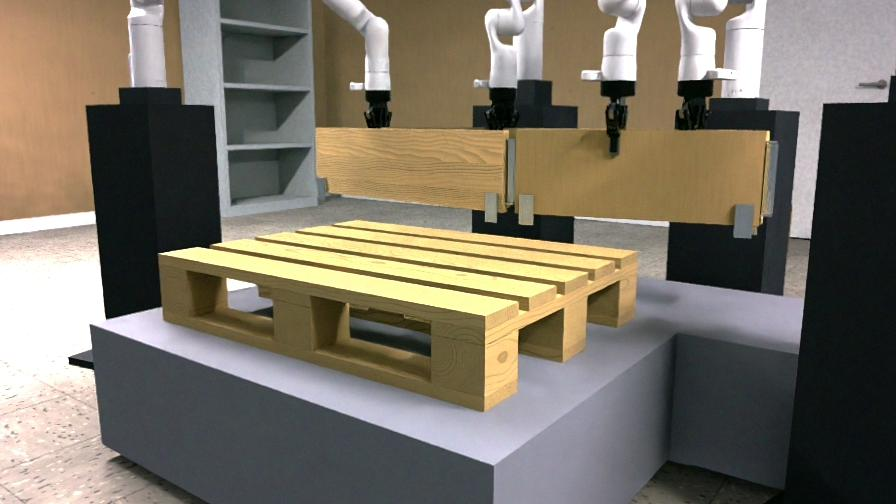

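move(
  arm1={"joints": {"joint1_rad": -0.06338, "joint2_rad": 1.00899, "joint4_rad": 1.99268, "joint6_rad": 0.13992, "joint7_rad": -0.13041}, "min_time_s": 1.8},
  arm2={"joints": {"joint1_rad": -0.32675, "joint2_rad": 1.1669, "joint4_rad": 2.04294, "joint6_rad": -0.06824, "joint7_rad": -3.61708}, "min_time_s": 1.8},
  arm3={"joints": {"joint1_rad": -0.48385, "joint2_rad": 1.31429, "joint4_rad": 1.07629, "joint6_rad": 0.75102, "joint7_rad": 1.21422}, "min_time_s": 1.8},
  arm4={"joints": {"joint1_rad": -0.04383, "joint2_rad": 1.28336, "joint4_rad": 1.03535, "joint6_rad": 0.82288, "joint7_rad": -1.03236}, "min_time_s": 1.8},
  cameras=[],
)

Scene clock: 875.23 s.
Joint torques (N m): arm1=[0.58 -25.83 1.82 -4.59 0.15 -0.94 0.54] | arm2=[-2.01 -16.45 -2.81 4.74 -0.28 0.69 -0.58] | arm3=[2.33 -36.71 3.63 -10.1 1.52 0.67 0.33] | arm4=[1.72 -38.82 3.46 -13.52 -0.56 -1.57 -0.97]
Motor temperatures (°C): arm1=[34 38 25 30 34 44 43] | arm2=[29 35 27 28 44 34 40] | arm3=[30 41 28 30 38 40 38] | arm4=[34 42 32 30 39 48 36]
Flange force (N): arm1=[1.7 -5.7 15.4] | arm2=[2.2 -13.0 1.4] | arm3=[4.4 3.1 18.5] | arm4=[-5.5 -4.8 16.7]
move: arm1 done; arm2 done; arm3 done; arm4 done
Joint velocities: within noise
arm1.joint_positions: joint1_rad=-0.063 joint2_rad=+1.009 joint3_rad=+0.000 joint4_rad=+1.993 joint5_rad=+0.000 joint6_rad=+0.140 joint7_rad=-0.130 gripper_m=+0.018
arm1.joint_status: all done
arm1.hand: x=-0.4152 y=-0.4690 z=+0.6611 quat_wxyz=(-0.002, -0.051, -0.999, -0.002) (m; scene frame)
arm2.joint_positions: joint1_rad=-0.327 joint2_rad=+1.167 joint3_rad=+0.000 joint4_rad=+2.043 joint5_rad=+0.000 joint6_rad=-0.068 joint7_rad=-3.617 gripper_m=+0.018
arm2.joint_status: all done
arm2.hand: x=+0.1179 y=-0.5298 z=+0.6618 quat_wxyz=(-0.002, -0.998, +0.056, -0.006) (m; scene frame)
arm3.joint_positions: joint1_rad=-0.484 joint2_rad=+1.314 joint3_rad=+0.000 joint4_rad=+1.076 joint5_rad=+0.000 joint6_rad=+0.751 joint7_rad=+1.214 gripper_m=+0.018
arm3.joint_status: all done
arm3.hand: x=+0.5028 y=-0.4243 z=+0.6606 quat_wxyz=(-0.001, -0.987, -0.163, +0.000) (m; scene frame)
arm4.joint_positions: joint1_rad=-0.044 joint2_rad=+1.283 joint3_rad=+0.000 joint4_rad=+1.035 joint5_rad=+0.000 joint6_rad=+0.823 joint7_rad=-1.032 gripper_m=+0.018
arm4.joint_status: all done
arm4.hand: x=-0.2890 y=-0.3371 z=+0.6604 quat_wxyz=(+0.001, -0.988, -0.153, -0.001) (m; scene frame)
pictures: none
No camera images: "cameras" was empty.

move(
  arm1={"joints": {"joint1_rad": -0.02351, "joint2_rad": 1.01545, "joint4_rad": 1.94319, "joint6_rad": 0.18296, "joint7_rad": -0.08247}, "min_time_s": 1.8},
  arm2={"joints": {"joint1_rad": -0.26855, "joint2_rad": 1.1655, "joint4_rad": 2.0014, "joint6_rad": -0.02531, "joint7_rad": -3.55081}, "min_time_s": 1.8},
  arm3={"joints": {"joint1_rad": -0.42093, "joint2_rad": 1.25863, "joint4_rad": 1.24309, "joint6_rad": 0.63987, "joint7_rad": 1.37471}, "min_time_s": 1.8},
  arm4={"joints": {"joint1_rad": -0.10903, "joint2_rad": 1.27181, "joint4_rad": 1.06764, "joint6_rad": 0.80214, "joint7_rad": -0.99999}, "min_time_s": 1.8},
  cameras=[],
)

Scene clock: 883.47 s.
Joint torques (N m): arm1=[0.55 -26.7 1.69 -6.16 0.08 -1.29 0.52] | arm2=[-2.06 -16.06 -2.83 5.87 -0.39 1.39 -0.6] | arm3=[5.48 -36.33 7.17 -10.75 2.64 -0.44 0.29] | arm4=[2.45 -40.55 4.13 -16.25 -0.49 -3.27 -1.23]
Motor temperatures (°C): arm1=[34 38 25 30 34 44 43] | arm2=[29 35 27 28 44 34 40] | arm3=[30 41 28 30 38 40 38] | arm4=[34 42 32 30 39 48 36]
Flange force (N): arm1=[1.7 -7.9 14.6] | arm2=[2.2 -15.3 2.3] | arm3=[8.0 8.8 18.2] | arm4=[-9.8 -8.9 16.3]
move: arm1 done; arm2 done; arm3 done; arm4 done
Joint velocities: within noise
arm1.joint_positions: joint1_rad=-0.024 joint2_rad=+1.015 joint3_rad=+0.000 joint4_rad=+1.943 joint5_rad=+0.000 joint6_rad=+0.183 joint7_rad=-0.082 gripper_m=+0.018
arm1.joint_status: all done
arm1.hand: x=-0.3991 y=-0.4551 z=+0.6611 quat_wxyz=(-0.002, -0.047, -0.999, -0.002) (m; scene frame)
arm2.joint_positions: joint1_rad=-0.269 joint2_rad=+1.165 joint3_rad=+0.000 joint4_rad=+2.001 joint5_rad=+0.000 joint6_rad=-0.025 joint7_rad=-3.551 gripper_m=+0.018
arm2.joint_status: all done
arm2.hand: x=+0.1345 y=-0.5115 z=+0.6618 quat_wxyz=(-0.002, -0.999, +0.052, -0.006) (m; scene frame)
arm3.joint_positions: joint1_rad=-0.421 joint2_rad=+1.259 joint3_rad=+0.000 joint4_rad=+1.243 joint5_rad=+0.000 joint6_rad=+0.640 joint7_rad=+1.375 gripper_m=+0.018
arm3.joint_status: all done
arm3.hand: x=+0.5074 y=-0.3728 z=+0.6606 quat_wxyz=(-0.001, -0.978, -0.211, +0.000) (m; scene frame)
arm4.joint_positions: joint1_rad=-0.109 joint2_rad=+1.272 joint3_rad=+0.000 joint4_rad=+1.068 joint5_rad=+0.000 joint6_rad=+0.802 joint7_rad=-1.000 gripper_m=+0.018
arm4.joint_status: all done
arm4.hand: x=-0.2850 y=-0.2960 z=+0.6604 quat_wxyz=(+0.001, -0.980, -0.201, -0.001) (m; scene frame)
pictures: none
No camera images: "cameras" was empty.

move(
  arm1={"joints": {"joint1_rad": 0.01375, "joint2_rad": 1.02365, "joint4_rad": 1.89102, "joint6_rad": 0.22693, "joint7_rad": -0.03714}, "min_time_s": 1.8},
  arm2={"joints": {"joint1_rad": -0.21423, "joint2_rad": 1.16563, "joint4_rad": 1.95568, "joint6_rad": 0.02028, "joint7_rad": -3.48842}, "min_time_s": 1.8},
  arm3={"joints": {"joint1_rad": -0.35186, "joint2_rad": 1.22026, "joint4_rad": 1.36731, "joint6_rad": 0.55402, "joint7_rad": 1.54135}, "min_time_s": 1.8},
  arm4={"joints": {"joint1_rad": -0.17336, "joint2_rad": 1.25919, "joint4_rad": 1.10323, "joint6_rad": 0.77917, "joint7_rad": -0.96675}, "min_time_s": 1.8},
  cameras=[],
)

Scene clock: 904.73 s.
Joint torques (N m): arm1=[0.43 -26.45 1.47 -5.61 0.11 -0.95 0.54] | arm2=[-1.33 -16.35 -1.85 5.32 -0.42 1.41 -0.5] | arm3=[2.97 -34.08 4.7 -8.1 1.53 0.19 0.19] | arm4=[2.22 -37.91 3.62 -12.25 -0.9 -0.99 -1.36]
Motor temperatures (°C): arm1=[34 37 25 30 34 44 43] | arm2=[29 35 27 28 44 34 40] | arm3=[30 43 28 30 38 40 38] | arm4=[34 44 32 30 38 48 36]
Flange force (N): arm1=[1.7 -5.5 13.6] | arm2=[1.1 -14.0 1.8] | arm3=[1.9 5.7 18.7] | arm4=[-3.3 -3.9 17.5]
move: arm1 done; arm2 done; arm3 done; arm4 done
Joint velocities: within noise
arm1.joint_positions: joint1_rad=+0.014 joint2_rad=+1.024 joint3_rad=+0.000 joint4_rad=+1.891 joint5_rad=+0.000 joint6_rad=+0.227 joint7_rad=-0.037 gripper_m=+0.018
arm1.joint_status: all done
arm1.hand: x=-0.3829 y=-0.4412 z=+0.6611 quat_wxyz=(-0.002, -0.043, -0.999, -0.002) (m; scene frame)
arm2.joint_positions: joint1_rad=-0.214 joint2_rad=+1.166 joint3_rad=+0.000 joint4_rad=+1.956 joint5_rad=+0.000 joint6_rad=+0.020 joint7_rad=-3.488 gripper_m=+0.018
arm2.joint_status: all done
arm2.hand: x=+0.1510 y=-0.4933 z=+0.6618 quat_wxyz=(-0.002, -0.999, +0.048, -0.006) (m; scene frame)
arm3.joint_positions: joint1_rad=-0.352 joint2_rad=+1.220 joint3_rad=+0.000 joint4_rad=+1.367 joint5_rad=+0.000 joint6_rad=+0.554 joint7_rad=+1.541 gripper_m=+0.018
arm3.joint_status: all done
arm3.hand: x=+0.5099 y=-0.3236 z=+0.6607 quat_wxyz=(-0.001, -0.966, -0.258, +0.000) (m; scene frame)
arm4.joint_positions: joint1_rad=-0.173 joint2_rad=+1.259 joint3_rad=+0.000 joint4_rad=+1.103 joint5_rad=+0.000 joint6_rad=+0.779 joint7_rad=-0.967 gripper_m=+0.018
arm4.joint_status: all done
arm4.hand: x=-0.2847 y=-0.2555 z=+0.6604 quat_wxyz=(+0.001, -0.969, -0.248, -0.001) (m; scene frame)
pictures: none
No camera images: "cameras" was empty.

move(
  arm1={"joints": {"joint1_rad": 0.04856, "joint2_rad": 1.03366, "joint4_rad": 1.83615, "joint6_rad": 0.27179, "joint7_rad": 0.00574}, "min_time_s": 1.8},
  arm2={"joints": {"joint1_rad": -0.16368, "joint2_rad": 1.16758, "joint4_rad": 1.90591, "joint6_rad": 0.06811, "joint7_rad": -3.4298}, "min_time_s": 1.8},
  arm3={"joints": {"joint1_rad": -0.27513, "joint2_rad": 1.19515, "joint4_rad": 1.45474, "joint6_rad": 0.4917, "joint7_rad": 1.71565}, "min_time_s": 1.8},
  arm4={"joints": {"joint1_rad": -0.23572, "joint2_rad": 1.24829, "joint4_rad": 1.13435, "joint6_rad": 0.75895, "joint7_rad": -0.93154}, "min_time_s": 1.8},
  cameras=["cam_high"],
)

Scene clock: 912.33 s.
Joint torques (N m): arm1=[0.62 -26.46 1.65 -5.8 0.25 -0.84 0.62] | arm2=[-0.81 -17.53 -1 4.76 -0.29 1.44 -0.41] | arm3=[3.01 -33.35 4.92 -8.36 1.45 -0.44 0.03] | arm4=[1.97 -37.72 3.25 -11.94 -1.16 -0.85 -1.47]
Motor temperatures (°C): arm1=[34 37 25 30 34 44 43] | arm2=[29 35 27 28 44 34 40] | arm3=[30 43 28 30 38 40 38] | arm4=[34 44 32 30 38 48 36]
Flange force (N): arm1=[2.5 -4.9 12.4] | arm2=[0.3 -13.2 3.5] | arm3=[2.9 6.4 17.7] | arm4=[-3.2 -3.3 18.0]
move: arm1 done; arm2 done; arm3 done; arm4 done
Joint velocities: within noise
arm1.joint_positions: joint1_rad=+0.049 joint2_rad=+1.034 joint3_rad=+0.000 joint4_rad=+1.836 joint5_rad=+0.000 joint6_rad=+0.272 joint7_rad=+0.006 gripper_m=+0.018
arm1.joint_status: all done
arm1.hand: x=-0.3667 y=-0.4273 z=+0.6611 quat_wxyz=(-0.002, -0.039, -0.999, -0.002) (m; scene frame)
arm2.joint_positions: joint1_rad=-0.164 joint2_rad=+1.168 joint3_rad=+0.000 joint4_rad=+1.906 joint5_rad=+0.000 joint6_rad=+0.068 joint7_rad=-3.430 gripper_m=+0.018
arm2.joint_status: all done
arm2.hand: x=+0.1676 y=-0.4751 z=+0.6618 quat_wxyz=(-0.002, -0.999, +0.044, -0.006) (m; scene frame)
arm3.joint_positions: joint1_rad=-0.275 joint2_rad=+1.195 joint3_rad=+0.000 joint4_rad=+1.455 joint5_rad=+0.000 joint6_rad=+0.492 joint7_rad=+1.716 gripper_m=+0.018
arm3.joint_status: all done
arm3.hand: x=+0.5088 y=-0.2757 z=+0.6607 quat_wxyz=(-0.001, -0.952, -0.305, +0.000) (m; scene frame)
arm4.joint_positions: joint1_rad=-0.236 joint2_rad=+1.248 joint3_rad=+0.000 joint4_rad=+1.134 joint5_rad=+0.000 joint6_rad=+0.759 joint7_rad=-0.932 gripper_m=+0.018
arm4.joint_status: all done
arm4.hand: x=-0.2864 y=-0.2167 z=+0.6604 quat_wxyz=(+0.001, -0.955, -0.295, -0.001) (m; scene frame)
pictures: cam_high
Images, in order (width x height): cam_high 896x504.

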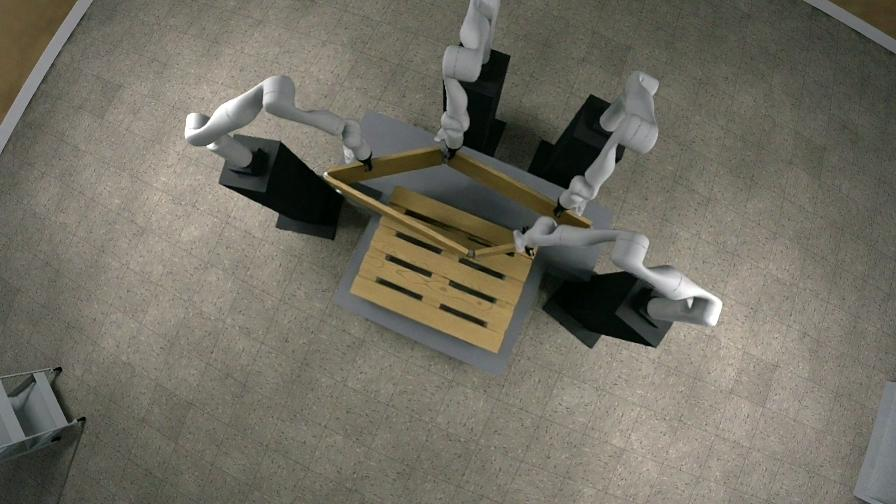

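move(
  arm1={"joints": {"joint1_rad": 0.08108, "joint2_rad": 1.04552, "joint4_rad": 1.77856, "joint6_rad": 0.31752, "joint7_rad": 0.04633}, "min_time_s": 1.8},
  arm2={"joints": {"joint1_rad": -0.11675, "joint2_rad": 1.17155, "joint4_rad": 1.85221, "joint6_rad": 0.11784, "joint7_rad": -3.3748}, "min_time_s": 1.8},
  arm3={"joints": {"joint1_rad": -0.19398, "joint2_rad": 1.17979, "joint4_rad": 1.51147, "joint6_rad": 0.45033, "joint7_rad": 1.89437}, "min_time_s": 1.8},
  arm4={"joints": {"joint1_rad": -0.29595, "joint2_rad": 1.23762, "joint4_rad": 1.16513, "joint6_rad": 0.73884, "joint7_rad": -0.8942}, "min_time_s": 1.8},
  cameras=[],
)

Scene clock: 920.90 s.
Joint torques (N m): arm1=[0.67 -26.82 1.62 -6.29 0.18 -0.84 0.58] | arm2=[-0.55 -18.13 -0.65 4.66 -0.24 1.65 -0.36] | arm3=[2.9 -32.49 4.83 -7.6 1.26 -0.44 -0.03] | arm4=[2.07 -37.06 3.24 -11.07 -1.31 -0.45 -1.61]
Motor temperatures (°C): arm1=[34 37 25 30 34 44 43] | arm2=[29 35 26 28 44 34 40] | arm3=[30 44 28 30 38 40 38] | arm4=[34 44 32 30 38 48 36]
Flange force (N): arm1=[2.6 -4.9 11.6] | arm2=[0.0 -13.8 4.4] | arm3=[1.0 6.4 17.6] | arm4=[-2.0 -2.3 18.3]
move: arm1 done; arm2 done; arm3 done; arm4 done
Joint velocities: within noise
arm1.joint_positions: joint1_rad=+0.081 joint2_rad=+1.046 joint3_rad=+0.000 joint4_rad=+1.779 joint5_rad=+0.000 joint6_rad=+0.317 joint7_rad=+0.046 gripper_m=+0.018
arm1.joint_status: all done
arm1.hand: x=-0.3505 y=-0.4133 z=+0.6611 quat_wxyz=(-0.002, -0.035, -0.999, -0.002) (m; scene frame)
arm2.joint_positions: joint1_rad=-0.117 joint2_rad=+1.172 joint3_rad=+0.000 joint4_rad=+1.852 joint5_rad=+0.000 joint6_rad=+0.118 joint7_rad=-3.375 gripper_m=+0.018
arm2.joint_status: all done
arm2.hand: x=+0.1842 y=-0.4568 z=+0.6618 quat_wxyz=(-0.002, -0.999, +0.040, -0.006) (m; scene frame)
arm3.joint_positions: joint1_rad=-0.194 joint2_rad=+1.180 joint3_rad=+0.000 joint4_rad=+1.511 joint5_rad=+0.000 joint6_rad=+0.450 joint7_rad=+1.894 gripper_m=+0.018
arm3.joint_status: all done
arm3.hand: x=+0.5051 y=-0.2298 z=+0.6607 quat_wxyz=(-0.001, -0.936, -0.351, +0.000) (m; scene frame)
arm4.joint_positions: joint1_rad=-0.296 joint2_rad=+1.238 joint3_rad=+0.000 joint4_rad=+1.165 joint5_rad=+0.000 joint6_rad=+0.739 joint7_rad=-0.894 gripper_m=+0.018
arm4.joint_status: all done
arm4.hand: x=-0.2906 y=-0.1798 z=+0.6604 quat_wxyz=(+0.001, -0.940, -0.341, -0.001) (m; scene frame)
pictures: none
No camera images: "cameras" was empty.

move(
  arm1={"joints": {"joint1_rad": 0.1115, "joint2_rad": 1.05929, "joint4_rad": 1.71813, "joint6_rad": 0.36418, "joint7_rad": 0.08482}, "min_time_s": 1.8},
  arm2={"joints": {"joint1_rad": -0.07324, "joint2_rad": 1.17774, "joint4_rad": 1.7946, "joint6_rad": 0.16926, "joint7_rad": -3.32322}, "min_time_s": 1.8},
  arm3={"joints": {"joint1_rad": -0.11087, "joint2_rad": 1.17233, "joint4_rad": 1.5399, "joint6_rad": 0.42936, "joint7_rad": 2.07505}, "min_time_s": 1.8},
  arm4={"joints": {"joint1_rad": -0.35377, "joint2_rad": 1.22728, "joint4_rad": 1.19528, "joint6_rad": 0.71903, "joint7_rad": -0.85445}, "min_time_s": 1.8},
  cameras=[],
)

Scene clock: 929.00 s.
Joint torques (N m): arm1=[0.75 -26.94 1.69 -7.15 0.22 -1.04 0.58] | arm2=[-0.34 -18.73 -0.56 4.63 -0.32 1.96 -0.36] | arm3=[3.21 -31.84 5.13 -7.32 1.27 -0.5 -0.08] | arm4=[2.44 -37.08 3.6 -10.54 -1.27 -0.18 -1.76]
Motor temperatures (°C): arm1=[34 37 25 30 34 44 43] | arm2=[29 35 26 28 44 34 40] | arm3=[30 44 28 30 38 40 38] | arm4=[34 45 32 30 38 48 36]
Flange force (N): arm1=[3.1 -5.9 9.8] | arm2=[0.1 -14.5 5.4] | arm3=[-0.4 7.1 16.9] | arm4=[-0.7 -1.9 19.5]
move: arm1 done; arm2 done; arm3 done; arm4 done
Joint velocities: within noise
arm1.joint_positions: joint1_rad=+0.111 joint2_rad=+1.059 joint3_rad=+0.000 joint4_rad=+1.718 joint5_rad=+0.000 joint6_rad=+0.364 joint7_rad=+0.085 gripper_m=+0.018
arm1.joint_status: all done
arm1.hand: x=-0.3342 y=-0.3994 z=+0.6611 quat_wxyz=(-0.002, -0.031, -1.000, -0.002) (m; scene frame)
arm2.joint_positions: joint1_rad=-0.073 joint2_rad=+1.178 joint3_rad=+0.000 joint4_rad=+1.795 joint5_rad=+0.000 joint6_rad=+0.169 joint7_rad=-3.323 gripper_m=+0.018
arm2.joint_status: all done
arm2.hand: x=+0.2008 y=-0.4386 z=+0.6619 quat_wxyz=(-0.002, -0.999, +0.036, -0.006) (m; scene frame)
arm3.joint_positions: joint1_rad=-0.111 joint2_rad=+1.172 joint3_rad=+0.000 joint4_rad=+1.540 joint5_rad=+0.000 joint6_rad=+0.429 joint7_rad=+2.075 gripper_m=+0.018
arm3.joint_status: all done
arm3.hand: x=+0.4988 y=-0.1859 z=+0.6607 quat_wxyz=(-0.001, -0.918, -0.396, +0.000) (m; scene frame)
arm4.joint_positions: joint1_rad=-0.354 joint2_rad=+1.227 joint3_rad=+0.000 joint4_rad=+1.195 joint5_rad=+0.000 joint6_rad=+0.719 joint7_rad=-0.854 gripper_m=+0.018
arm4.joint_status: all done
arm4.hand: x=-0.2970 y=-0.1450 z=+0.6604 quat_wxyz=(+0.001, -0.922, -0.387, -0.001) (m; scene frame)
pictures: none
No camera images: "cameras" was empty.

move(
  arm1={"joints": {"joint1_rad": 0.14905, "joint2_rad": 1.08071, "joint4_rad": 1.63293, "joint6_rad": 0.42796, "joint7_rad": 0.13313}, "min_time_s": 2.2},
  arm2={"joints": {"joint1_rad": -0.02013, "joint2_rad": 1.18968, "joint4_rad": 1.71168, "joint6_rad": 0.24023, "joint7_rad": -3.25935}, "min_time_s": 2.2},
  arm3={"joints": {"joint1_rad": -0.00288, "joint2_rad": 1.17253, "joint4_rad": 1.53824, "joint6_rad": 0.43082, "joint7_rad": 2.31315}, "min_time_s": 2.2},
  arm4={"joints": {"joint1_rad": -0.42694, "joint2_rad": 1.21319, "joint4_rad": 1.2362, "joint6_rad": 0.69221, "joint7_rad": -0.79751}, "min_time_s": 2.2},
  cameras=[],
)

Scene clock: 938.17 s.
Joint torques (N m): arm1=[0.51 -26.78 1.51 -7.01 0.28 -0.67 0.72] | arm2=[-0.31 -19.49 -0.43 4.41 -0.28 2.16 -0.28] | arm3=[3.51 -31.15 5.4 -6.51 1.15 -0.13 -0.22] | arm4=[1.73 -36.4 2.88 -9.29 -1.62 0.6 -1.83]
Motor temperatures (°C): arm1=[34 37 25 30 34 44 43] | arm2=[29 35 26 28 44 34 40] | arm3=[30 44 28 30 38 40 38] | arm4=[34 45 32 30 38 48 36]
Flange force (N): arm1=[2.9 -4.9 8.4] | arm2=[0.7 -16.0 6.1] | arm3=[-3.2 5.9 16.5] | arm4=[-0.4 0.3 20.7]
move: arm1 done; arm2 done; arm3 done; arm4 done
Joint velocities: within noise
arm1.joint_positions: joint1_rad=+0.149 joint2_rad=+1.081 joint3_rad=+0.000 joint4_rad=+1.633 joint5_rad=+0.000 joint6_rad=+0.428 joint7_rad=+0.133 gripper_m=+0.018
arm1.joint_status: all done
arm1.hand: x=-0.3125 y=-0.3809 z=+0.6611 quat_wxyz=(-0.002, -0.025, -1.000, -0.002) (m; scene frame)
arm2.joint_positions: joint1_rad=-0.020 joint2_rad=+1.190 joint3_rad=+0.000 joint4_rad=+1.712 joint5_rad=+0.000 joint6_rad=+0.240 joint7_rad=-3.259 gripper_m=+0.018
arm2.joint_status: all done
arm2.hand: x=+0.2230 y=-0.4143 z=+0.6619 quat_wxyz=(-0.002, -1.000, +0.031, -0.006) (m; scene frame)
arm3.joint_positions: joint1_rad=-0.003 joint2_rad=+1.173 joint3_rad=+0.000 joint4_rad=+1.538 joint5_rad=+0.000 joint6_rad=+0.431 joint7_rad=+2.313 gripper_m=+0.018
arm3.joint_status: all done
arm3.hand: x=+0.4867 y=-0.1311 z=+0.6608 quat_wxyz=(-0.001, -0.890, -0.455, +0.000) (m; scene frame)
arm4.joint_positions: joint1_rad=-0.427 joint2_rad=+1.213 joint3_rad=+0.000 joint4_rad=+1.236 joint5_rad=+0.000 joint6_rad=+0.692 joint7_rad=-0.797 gripper_m=+0.018
arm4.joint_status: all done
arm4.hand: x=-0.3086 y=-0.1022 z=+0.6606 quat_wxyz=(+0.000, -0.895, -0.446, -0.001) (m; scene frame)
pictures: none
No camera images: "cameras" was empty.

move(
  arm1={"joints": {"joint1_rad": 0.18348, "joint2_rad": 1.10581, "joint4_rad": 1.54194, "joint6_rad": 0.49384, "joint7_rad": 0.17833}, "min_time_s": 2.2},
  arm2={"joints": {"joint1_rad": 0.02786, "joint2_rad": 1.20615, "joint4_rad": 1.62154, "joint6_rad": 0.31391, "joint7_rad": -3.20059}, "min_time_s": 2.2},
  arm3={"joints": {"joint1_rad": 0.09572, "joint2_rad": 1.1831, "joint4_rad": 1.49667, "joint6_rad": 0.46183, "joint7_rad": 2.54185}, "min_time_s": 2.2},
  arm4={"joints": {"joint1_rad": -0.4948, "joint2_rad": 1.19938, "joint4_rad": 1.27768, "joint6_rad": 0.66453, "joint7_rad": -0.73527}, "min_time_s": 2.2},
  cameras=["cam_high"],
)

Scene clock: 947.30 s.
Joint torques (N m): arm1=[0.64 -27.43 1.51 -7.93 0.33 -0.95 0.74] | arm2=[0.12 -20.68 -0.01 3.72 -0.22 2.39 -0.27] | arm3=[3.62 -32.12 5.54 -7.71 1.34 -0.59 -0.17] | arm4=[1.93 -35.97 3.14 -8.77 -1.58 0.79 -1.86]
Motor temperatures (°C): arm1=[34 37 25 30 34 44 43] | arm2=[29 35 26 28 44 34 40] | arm3=[30 43 28 30 38 40 38] | arm4=[34 45 32 30 38 48 36]
Flange force (N): arm1=[3.5 -5.4 7.2] | arm2=[0.5 -16.1 7.2] | arm3=[-3.9 6.4 16.2] | arm4=[0.0 0.4 21.2]
move: arm1 done; arm2 done; arm3 done; arm4 done
Joint velocities: within noise
arm1.joint_positions: joint1_rad=+0.183 joint2_rad=+1.106 joint3_rad=+0.000 joint4_rad=+1.542 joint5_rad=+0.000 joint6_rad=+0.494 joint7_rad=+0.178 gripper_m=+0.018
arm1.joint_status: all done
arm1.hand: x=-0.2906 y=-0.3623 z=+0.6611 quat_wxyz=(-0.002, -0.020, -1.000, -0.002) (m; scene frame)
arm2.joint_positions: joint1_rad=+0.028 joint2_rad=+1.206 joint3_rad=+0.000 joint4_rad=+1.622 joint5_rad=+0.000 joint6_rad=+0.314 joint7_rad=-3.201 gripper_m=+0.018
arm2.joint_status: all done
arm2.hand: x=+0.2451 y=-0.3899 z=+0.6619 quat_wxyz=(-0.002, -1.000, +0.025, -0.006) (m; scene frame)
arm3.joint_positions: joint1_rad=+0.096 joint2_rad=+1.183 joint3_rad=+0.000 joint4_rad=+1.497 joint5_rad=+0.000 joint6_rad=+0.462 joint7_rad=+2.542 gripper_m=+0.018
arm3.joint_status: all done
arm3.hand: x=+0.4709 y=-0.0813 z=+0.6608 quat_wxyz=(-0.001, -0.859, -0.512, +0.000) (m; scene frame)
arm4.joint_positions: joint1_rad=-0.495 joint2_rad=+1.199 joint3_rad=+0.000 joint4_rad=+1.278 joint5_rad=+0.000 joint6_rad=+0.665 joint7_rad=-0.735 gripper_m=+0.018
arm4.joint_status: all done
arm4.hand: x=-0.3230 y=-0.0642 z=+0.6606 quat_wxyz=(+0.000, -0.864, -0.503, -0.001) (m; scene frame)
pictures: cam_high
Images, in order (width x height): cam_high 896x504.

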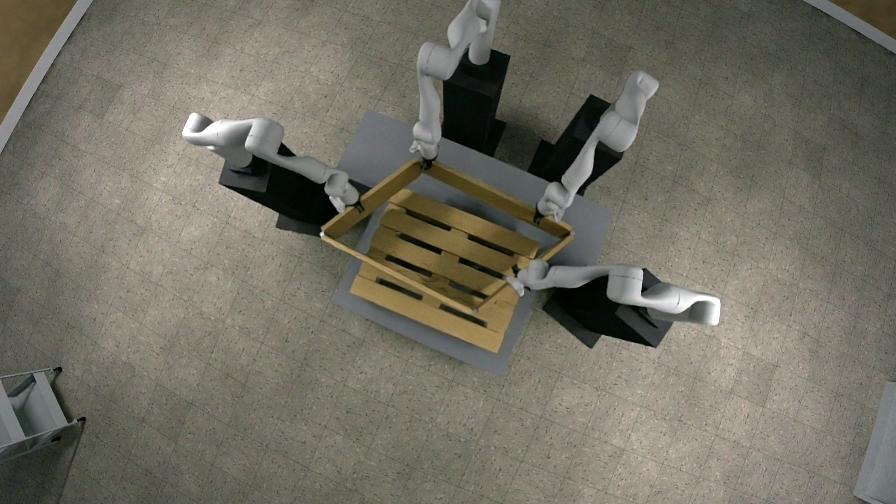

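move(
  arm1={"joints": {"joint1_rad": 0.21511, "joint2_rad": 1.13489, "joint4_rad": 1.44439, "joint6_rad": 0.56232, "joint7_rad": 0.22072}, "min_time_s": 2.2},
  arm2={"joints": {"joint1_rad": 0.07125, "joint2_rad": 1.22748, "joint4_rad": 1.52361, "joint6_rad": 0.3905, "joint7_rad": -3.14644}, "min_time_s": 2.2},
  arm3={"joints": {"joint1_rad": 0.18056, "joint2_rad": 1.20317, "joint4_rad": 1.42279, "joint6_rad": 0.51564, "joint7_rad": 2.75679}, "min_time_s": 2.2},
  arm4={"joints": {"joint1_rad": -0.55755, "joint2_rad": 1.18509, "joint4_rad": 1.32145, "joint6_rad": 0.63505, "joint7_rad": -0.66792}, "min_time_s": 2.2},
  cameras=[],
)

Scene clock: 954.83 s.
Joint torques (N m): arm1=[0.72 -27.49 1.54 -8.17 0.4 -0.89 0.83] | arm2=[0.38 -21.95 0.42 2.65 0 2.34 -0.14] | arm3=[3.51 -32.62 5.17 -8.11 1.29 -0.44 -0.26] | arm4=[1.24 -35.39 2.5 -7.67 -1.76 1.39 -1.82]
Motor temperatures (°C): arm1=[34 37 25 30 34 44 43] | arm2=[29 35 26 28 44 34 40] | arm3=[30 43 28 30 38 40 38] | arm4=[34 46 32 30 38 48 36]
Flange force (N): arm1=[3.9 -5.0 5.7] | arm2=[0.6 -16.0 7.7] | arm3=[-4.7 5.0 15.9] | arm4=[-0.1 2.2 22.3]
move: arm1 done; arm2 done; arm3 done; arm4 done
Joint velocities: within noise
arm1.joint_positions: joint1_rad=+0.215 joint2_rad=+1.135 joint3_rad=+0.000 joint4_rad=+1.444 joint5_rad=+0.000 joint6_rad=+0.562 joint7_rad=+0.221 gripper_m=+0.018
arm1.joint_status: all done
arm1.hand: x=-0.2688 y=-0.3437 z=+0.6611 quat_wxyz=(-0.002, -0.015, -1.000, -0.002) (m; scene frame)
arm2.joint_positions: joint1_rad=+0.071 joint2_rad=+1.227 joint3_rad=+0.000 joint4_rad=+1.524 joint5_rad=+0.000 joint6_rad=+0.390 joint7_rad=-3.146 gripper_m=+0.018
arm2.joint_status: all done
arm2.hand: x=+0.2673 y=-0.3656 z=+0.6619 quat_wxyz=(-0.002, -1.000, +0.020, -0.006) (m; scene frame)
arm3.joint_positions: joint1_rad=+0.181 joint2_rad=+1.203 joint3_rad=+0.000 joint4_rad=+1.423 joint5_rad=+0.000 joint6_rad=+0.516 joint7_rad=+2.757 gripper_m=+0.018
arm3.joint_status: all done
arm3.hand: x=+0.4522 y=-0.0367 z=+0.6608 quat_wxyz=(-0.001, -0.824, -0.567, +0.000) (m; scene frame)
arm4.joint_positions: joint1_rad=-0.558 joint2_rad=+1.185 joint3_rad=+0.000 joint4_rad=+1.321 joint5_rad=+0.000 joint6_rad=+0.635 joint7_rad=-0.668 gripper_m=+0.018
arm4.joint_status: all done
arm4.hand: x=-0.3398 y=-0.0309 z=+0.6606 quat_wxyz=(+0.000, -0.830, -0.558, -0.001) (m; scene frame)
pictures: none
No camera images: "cameras" was empty.

move(
  arm1={"joints": {"joint1_rad": 0.24423, "joint2_rad": 1.16813, "joint4_rad": 1.33911, "joint6_rad": 0.63435, "joint7_rad": 0.2606}, "min_time_s": 2.2},
  arm2={"joints": {"joint1_rad": 0.11056, "joint2_rad": 1.25414, "joint4_rad": 1.41695, "joint6_rad": 0.4705, "joint7_rad": -3.09637}, "min_time_s": 2.2},
  arm3={"joints": {"joint1_rad": 0.25008, "joint2_rad": 1.23245, "joint4_rad": 1.32191, "joint6_rad": 0.58723, "joint7_rad": 2.95641}, "min_time_s": 2.2},
  arm4={"joints": {"joint1_rad": -0.61398, "joint2_rad": 1.17051, "joint4_rad": 1.36794, "joint6_rad": 0.60315, "joint7_rad": -0.59425}, "min_time_s": 2.2},
  cameras=["cam_high", "cam_low"],
)

Scene clock: 962.77 s.
Joint torques (N m): arm1=[0.88 -28.59 1.66 -9.34 0.44 -1.16 0.9] | arm2=[0.78 -22.56 0.88 2.09 0.14 2.56 -0.11] | arm3=[3.55 -33.86 5.04 -8.98 1.4 -0.25 -0.21] | arm4=[1.1 -34.34 2.33 -6.23 -1.82 1.97 -1.86]
Motor temperatures (°C): arm1=[34 37 25 30 34 44 43] | arm2=[29 35 26 28 44 34 40] | arm3=[30 43 28 30 38 40 38] | arm4=[34 46 32 30 38 48 36]
Flange force (N): arm1=[4.9 -6.4 5.2] | arm2=[0.7 -16.7 7.5] | arm3=[-5.4 4.7 16.3] | arm4=[0.6 4.1 22.9]
move: arm1 done; arm2 done; arm3 done; arm4 done
Joint velocities: within noise
arm1.joint_positions: joint1_rad=+0.244 joint2_rad=+1.168 joint3_rad=+0.000 joint4_rad=+1.339 joint5_rad=+0.000 joint6_rad=+0.634 joint7_rad=+0.261 gripper_m=+0.018
arm1.joint_status: all done
arm1.hand: x=-0.2468 y=-0.3252 z=+0.6613 quat_wxyz=(-0.002, -0.009, -1.000, -0.002) (m; scene frame)
arm2.joint_positions: joint1_rad=+0.111 joint2_rad=+1.254 joint3_rad=+0.000 joint4_rad=+1.417 joint5_rad=+0.000 joint6_rad=+0.470 joint7_rad=-3.096 gripper_m=+0.018
arm2.joint_status: all done
arm2.hand: x=+0.2894 y=-0.3413 z=+0.6619 quat_wxyz=(-0.003, -1.000, +0.015, -0.006) (m; scene frame)
arm3.joint_positions: joint1_rad=+0.250 joint2_rad=+1.232 joint3_rad=+0.000 joint4_rad=+1.322 joint5_rad=+0.000 joint6_rad=+0.587 joint7_rad=+2.956 gripper_m=+0.018
arm3.joint_status: all done
arm3.hand: x=+0.4311 y=+0.0025 z=+0.6610 quat_wxyz=(-0.001, -0.785, -0.619, +0.000) (m; scene frame)
arm4.joint_positions: joint1_rad=-0.614 joint2_rad=+1.171 joint3_rad=+0.000 joint4_rad=+1.368 joint5_rad=+0.000 joint6_rad=+0.603 joint7_rad=-0.594 gripper_m=+0.018
arm4.joint_status: all done
arm4.hand: x=-0.3583 y=-0.0029 z=+0.6605 quat_wxyz=(+0.000, -0.792, -0.611, -0.001) (m; scene frame)
pictures: cam_high, cam_low
Images, in order (width x height): cam_high 896x504, cam_low 896x504.

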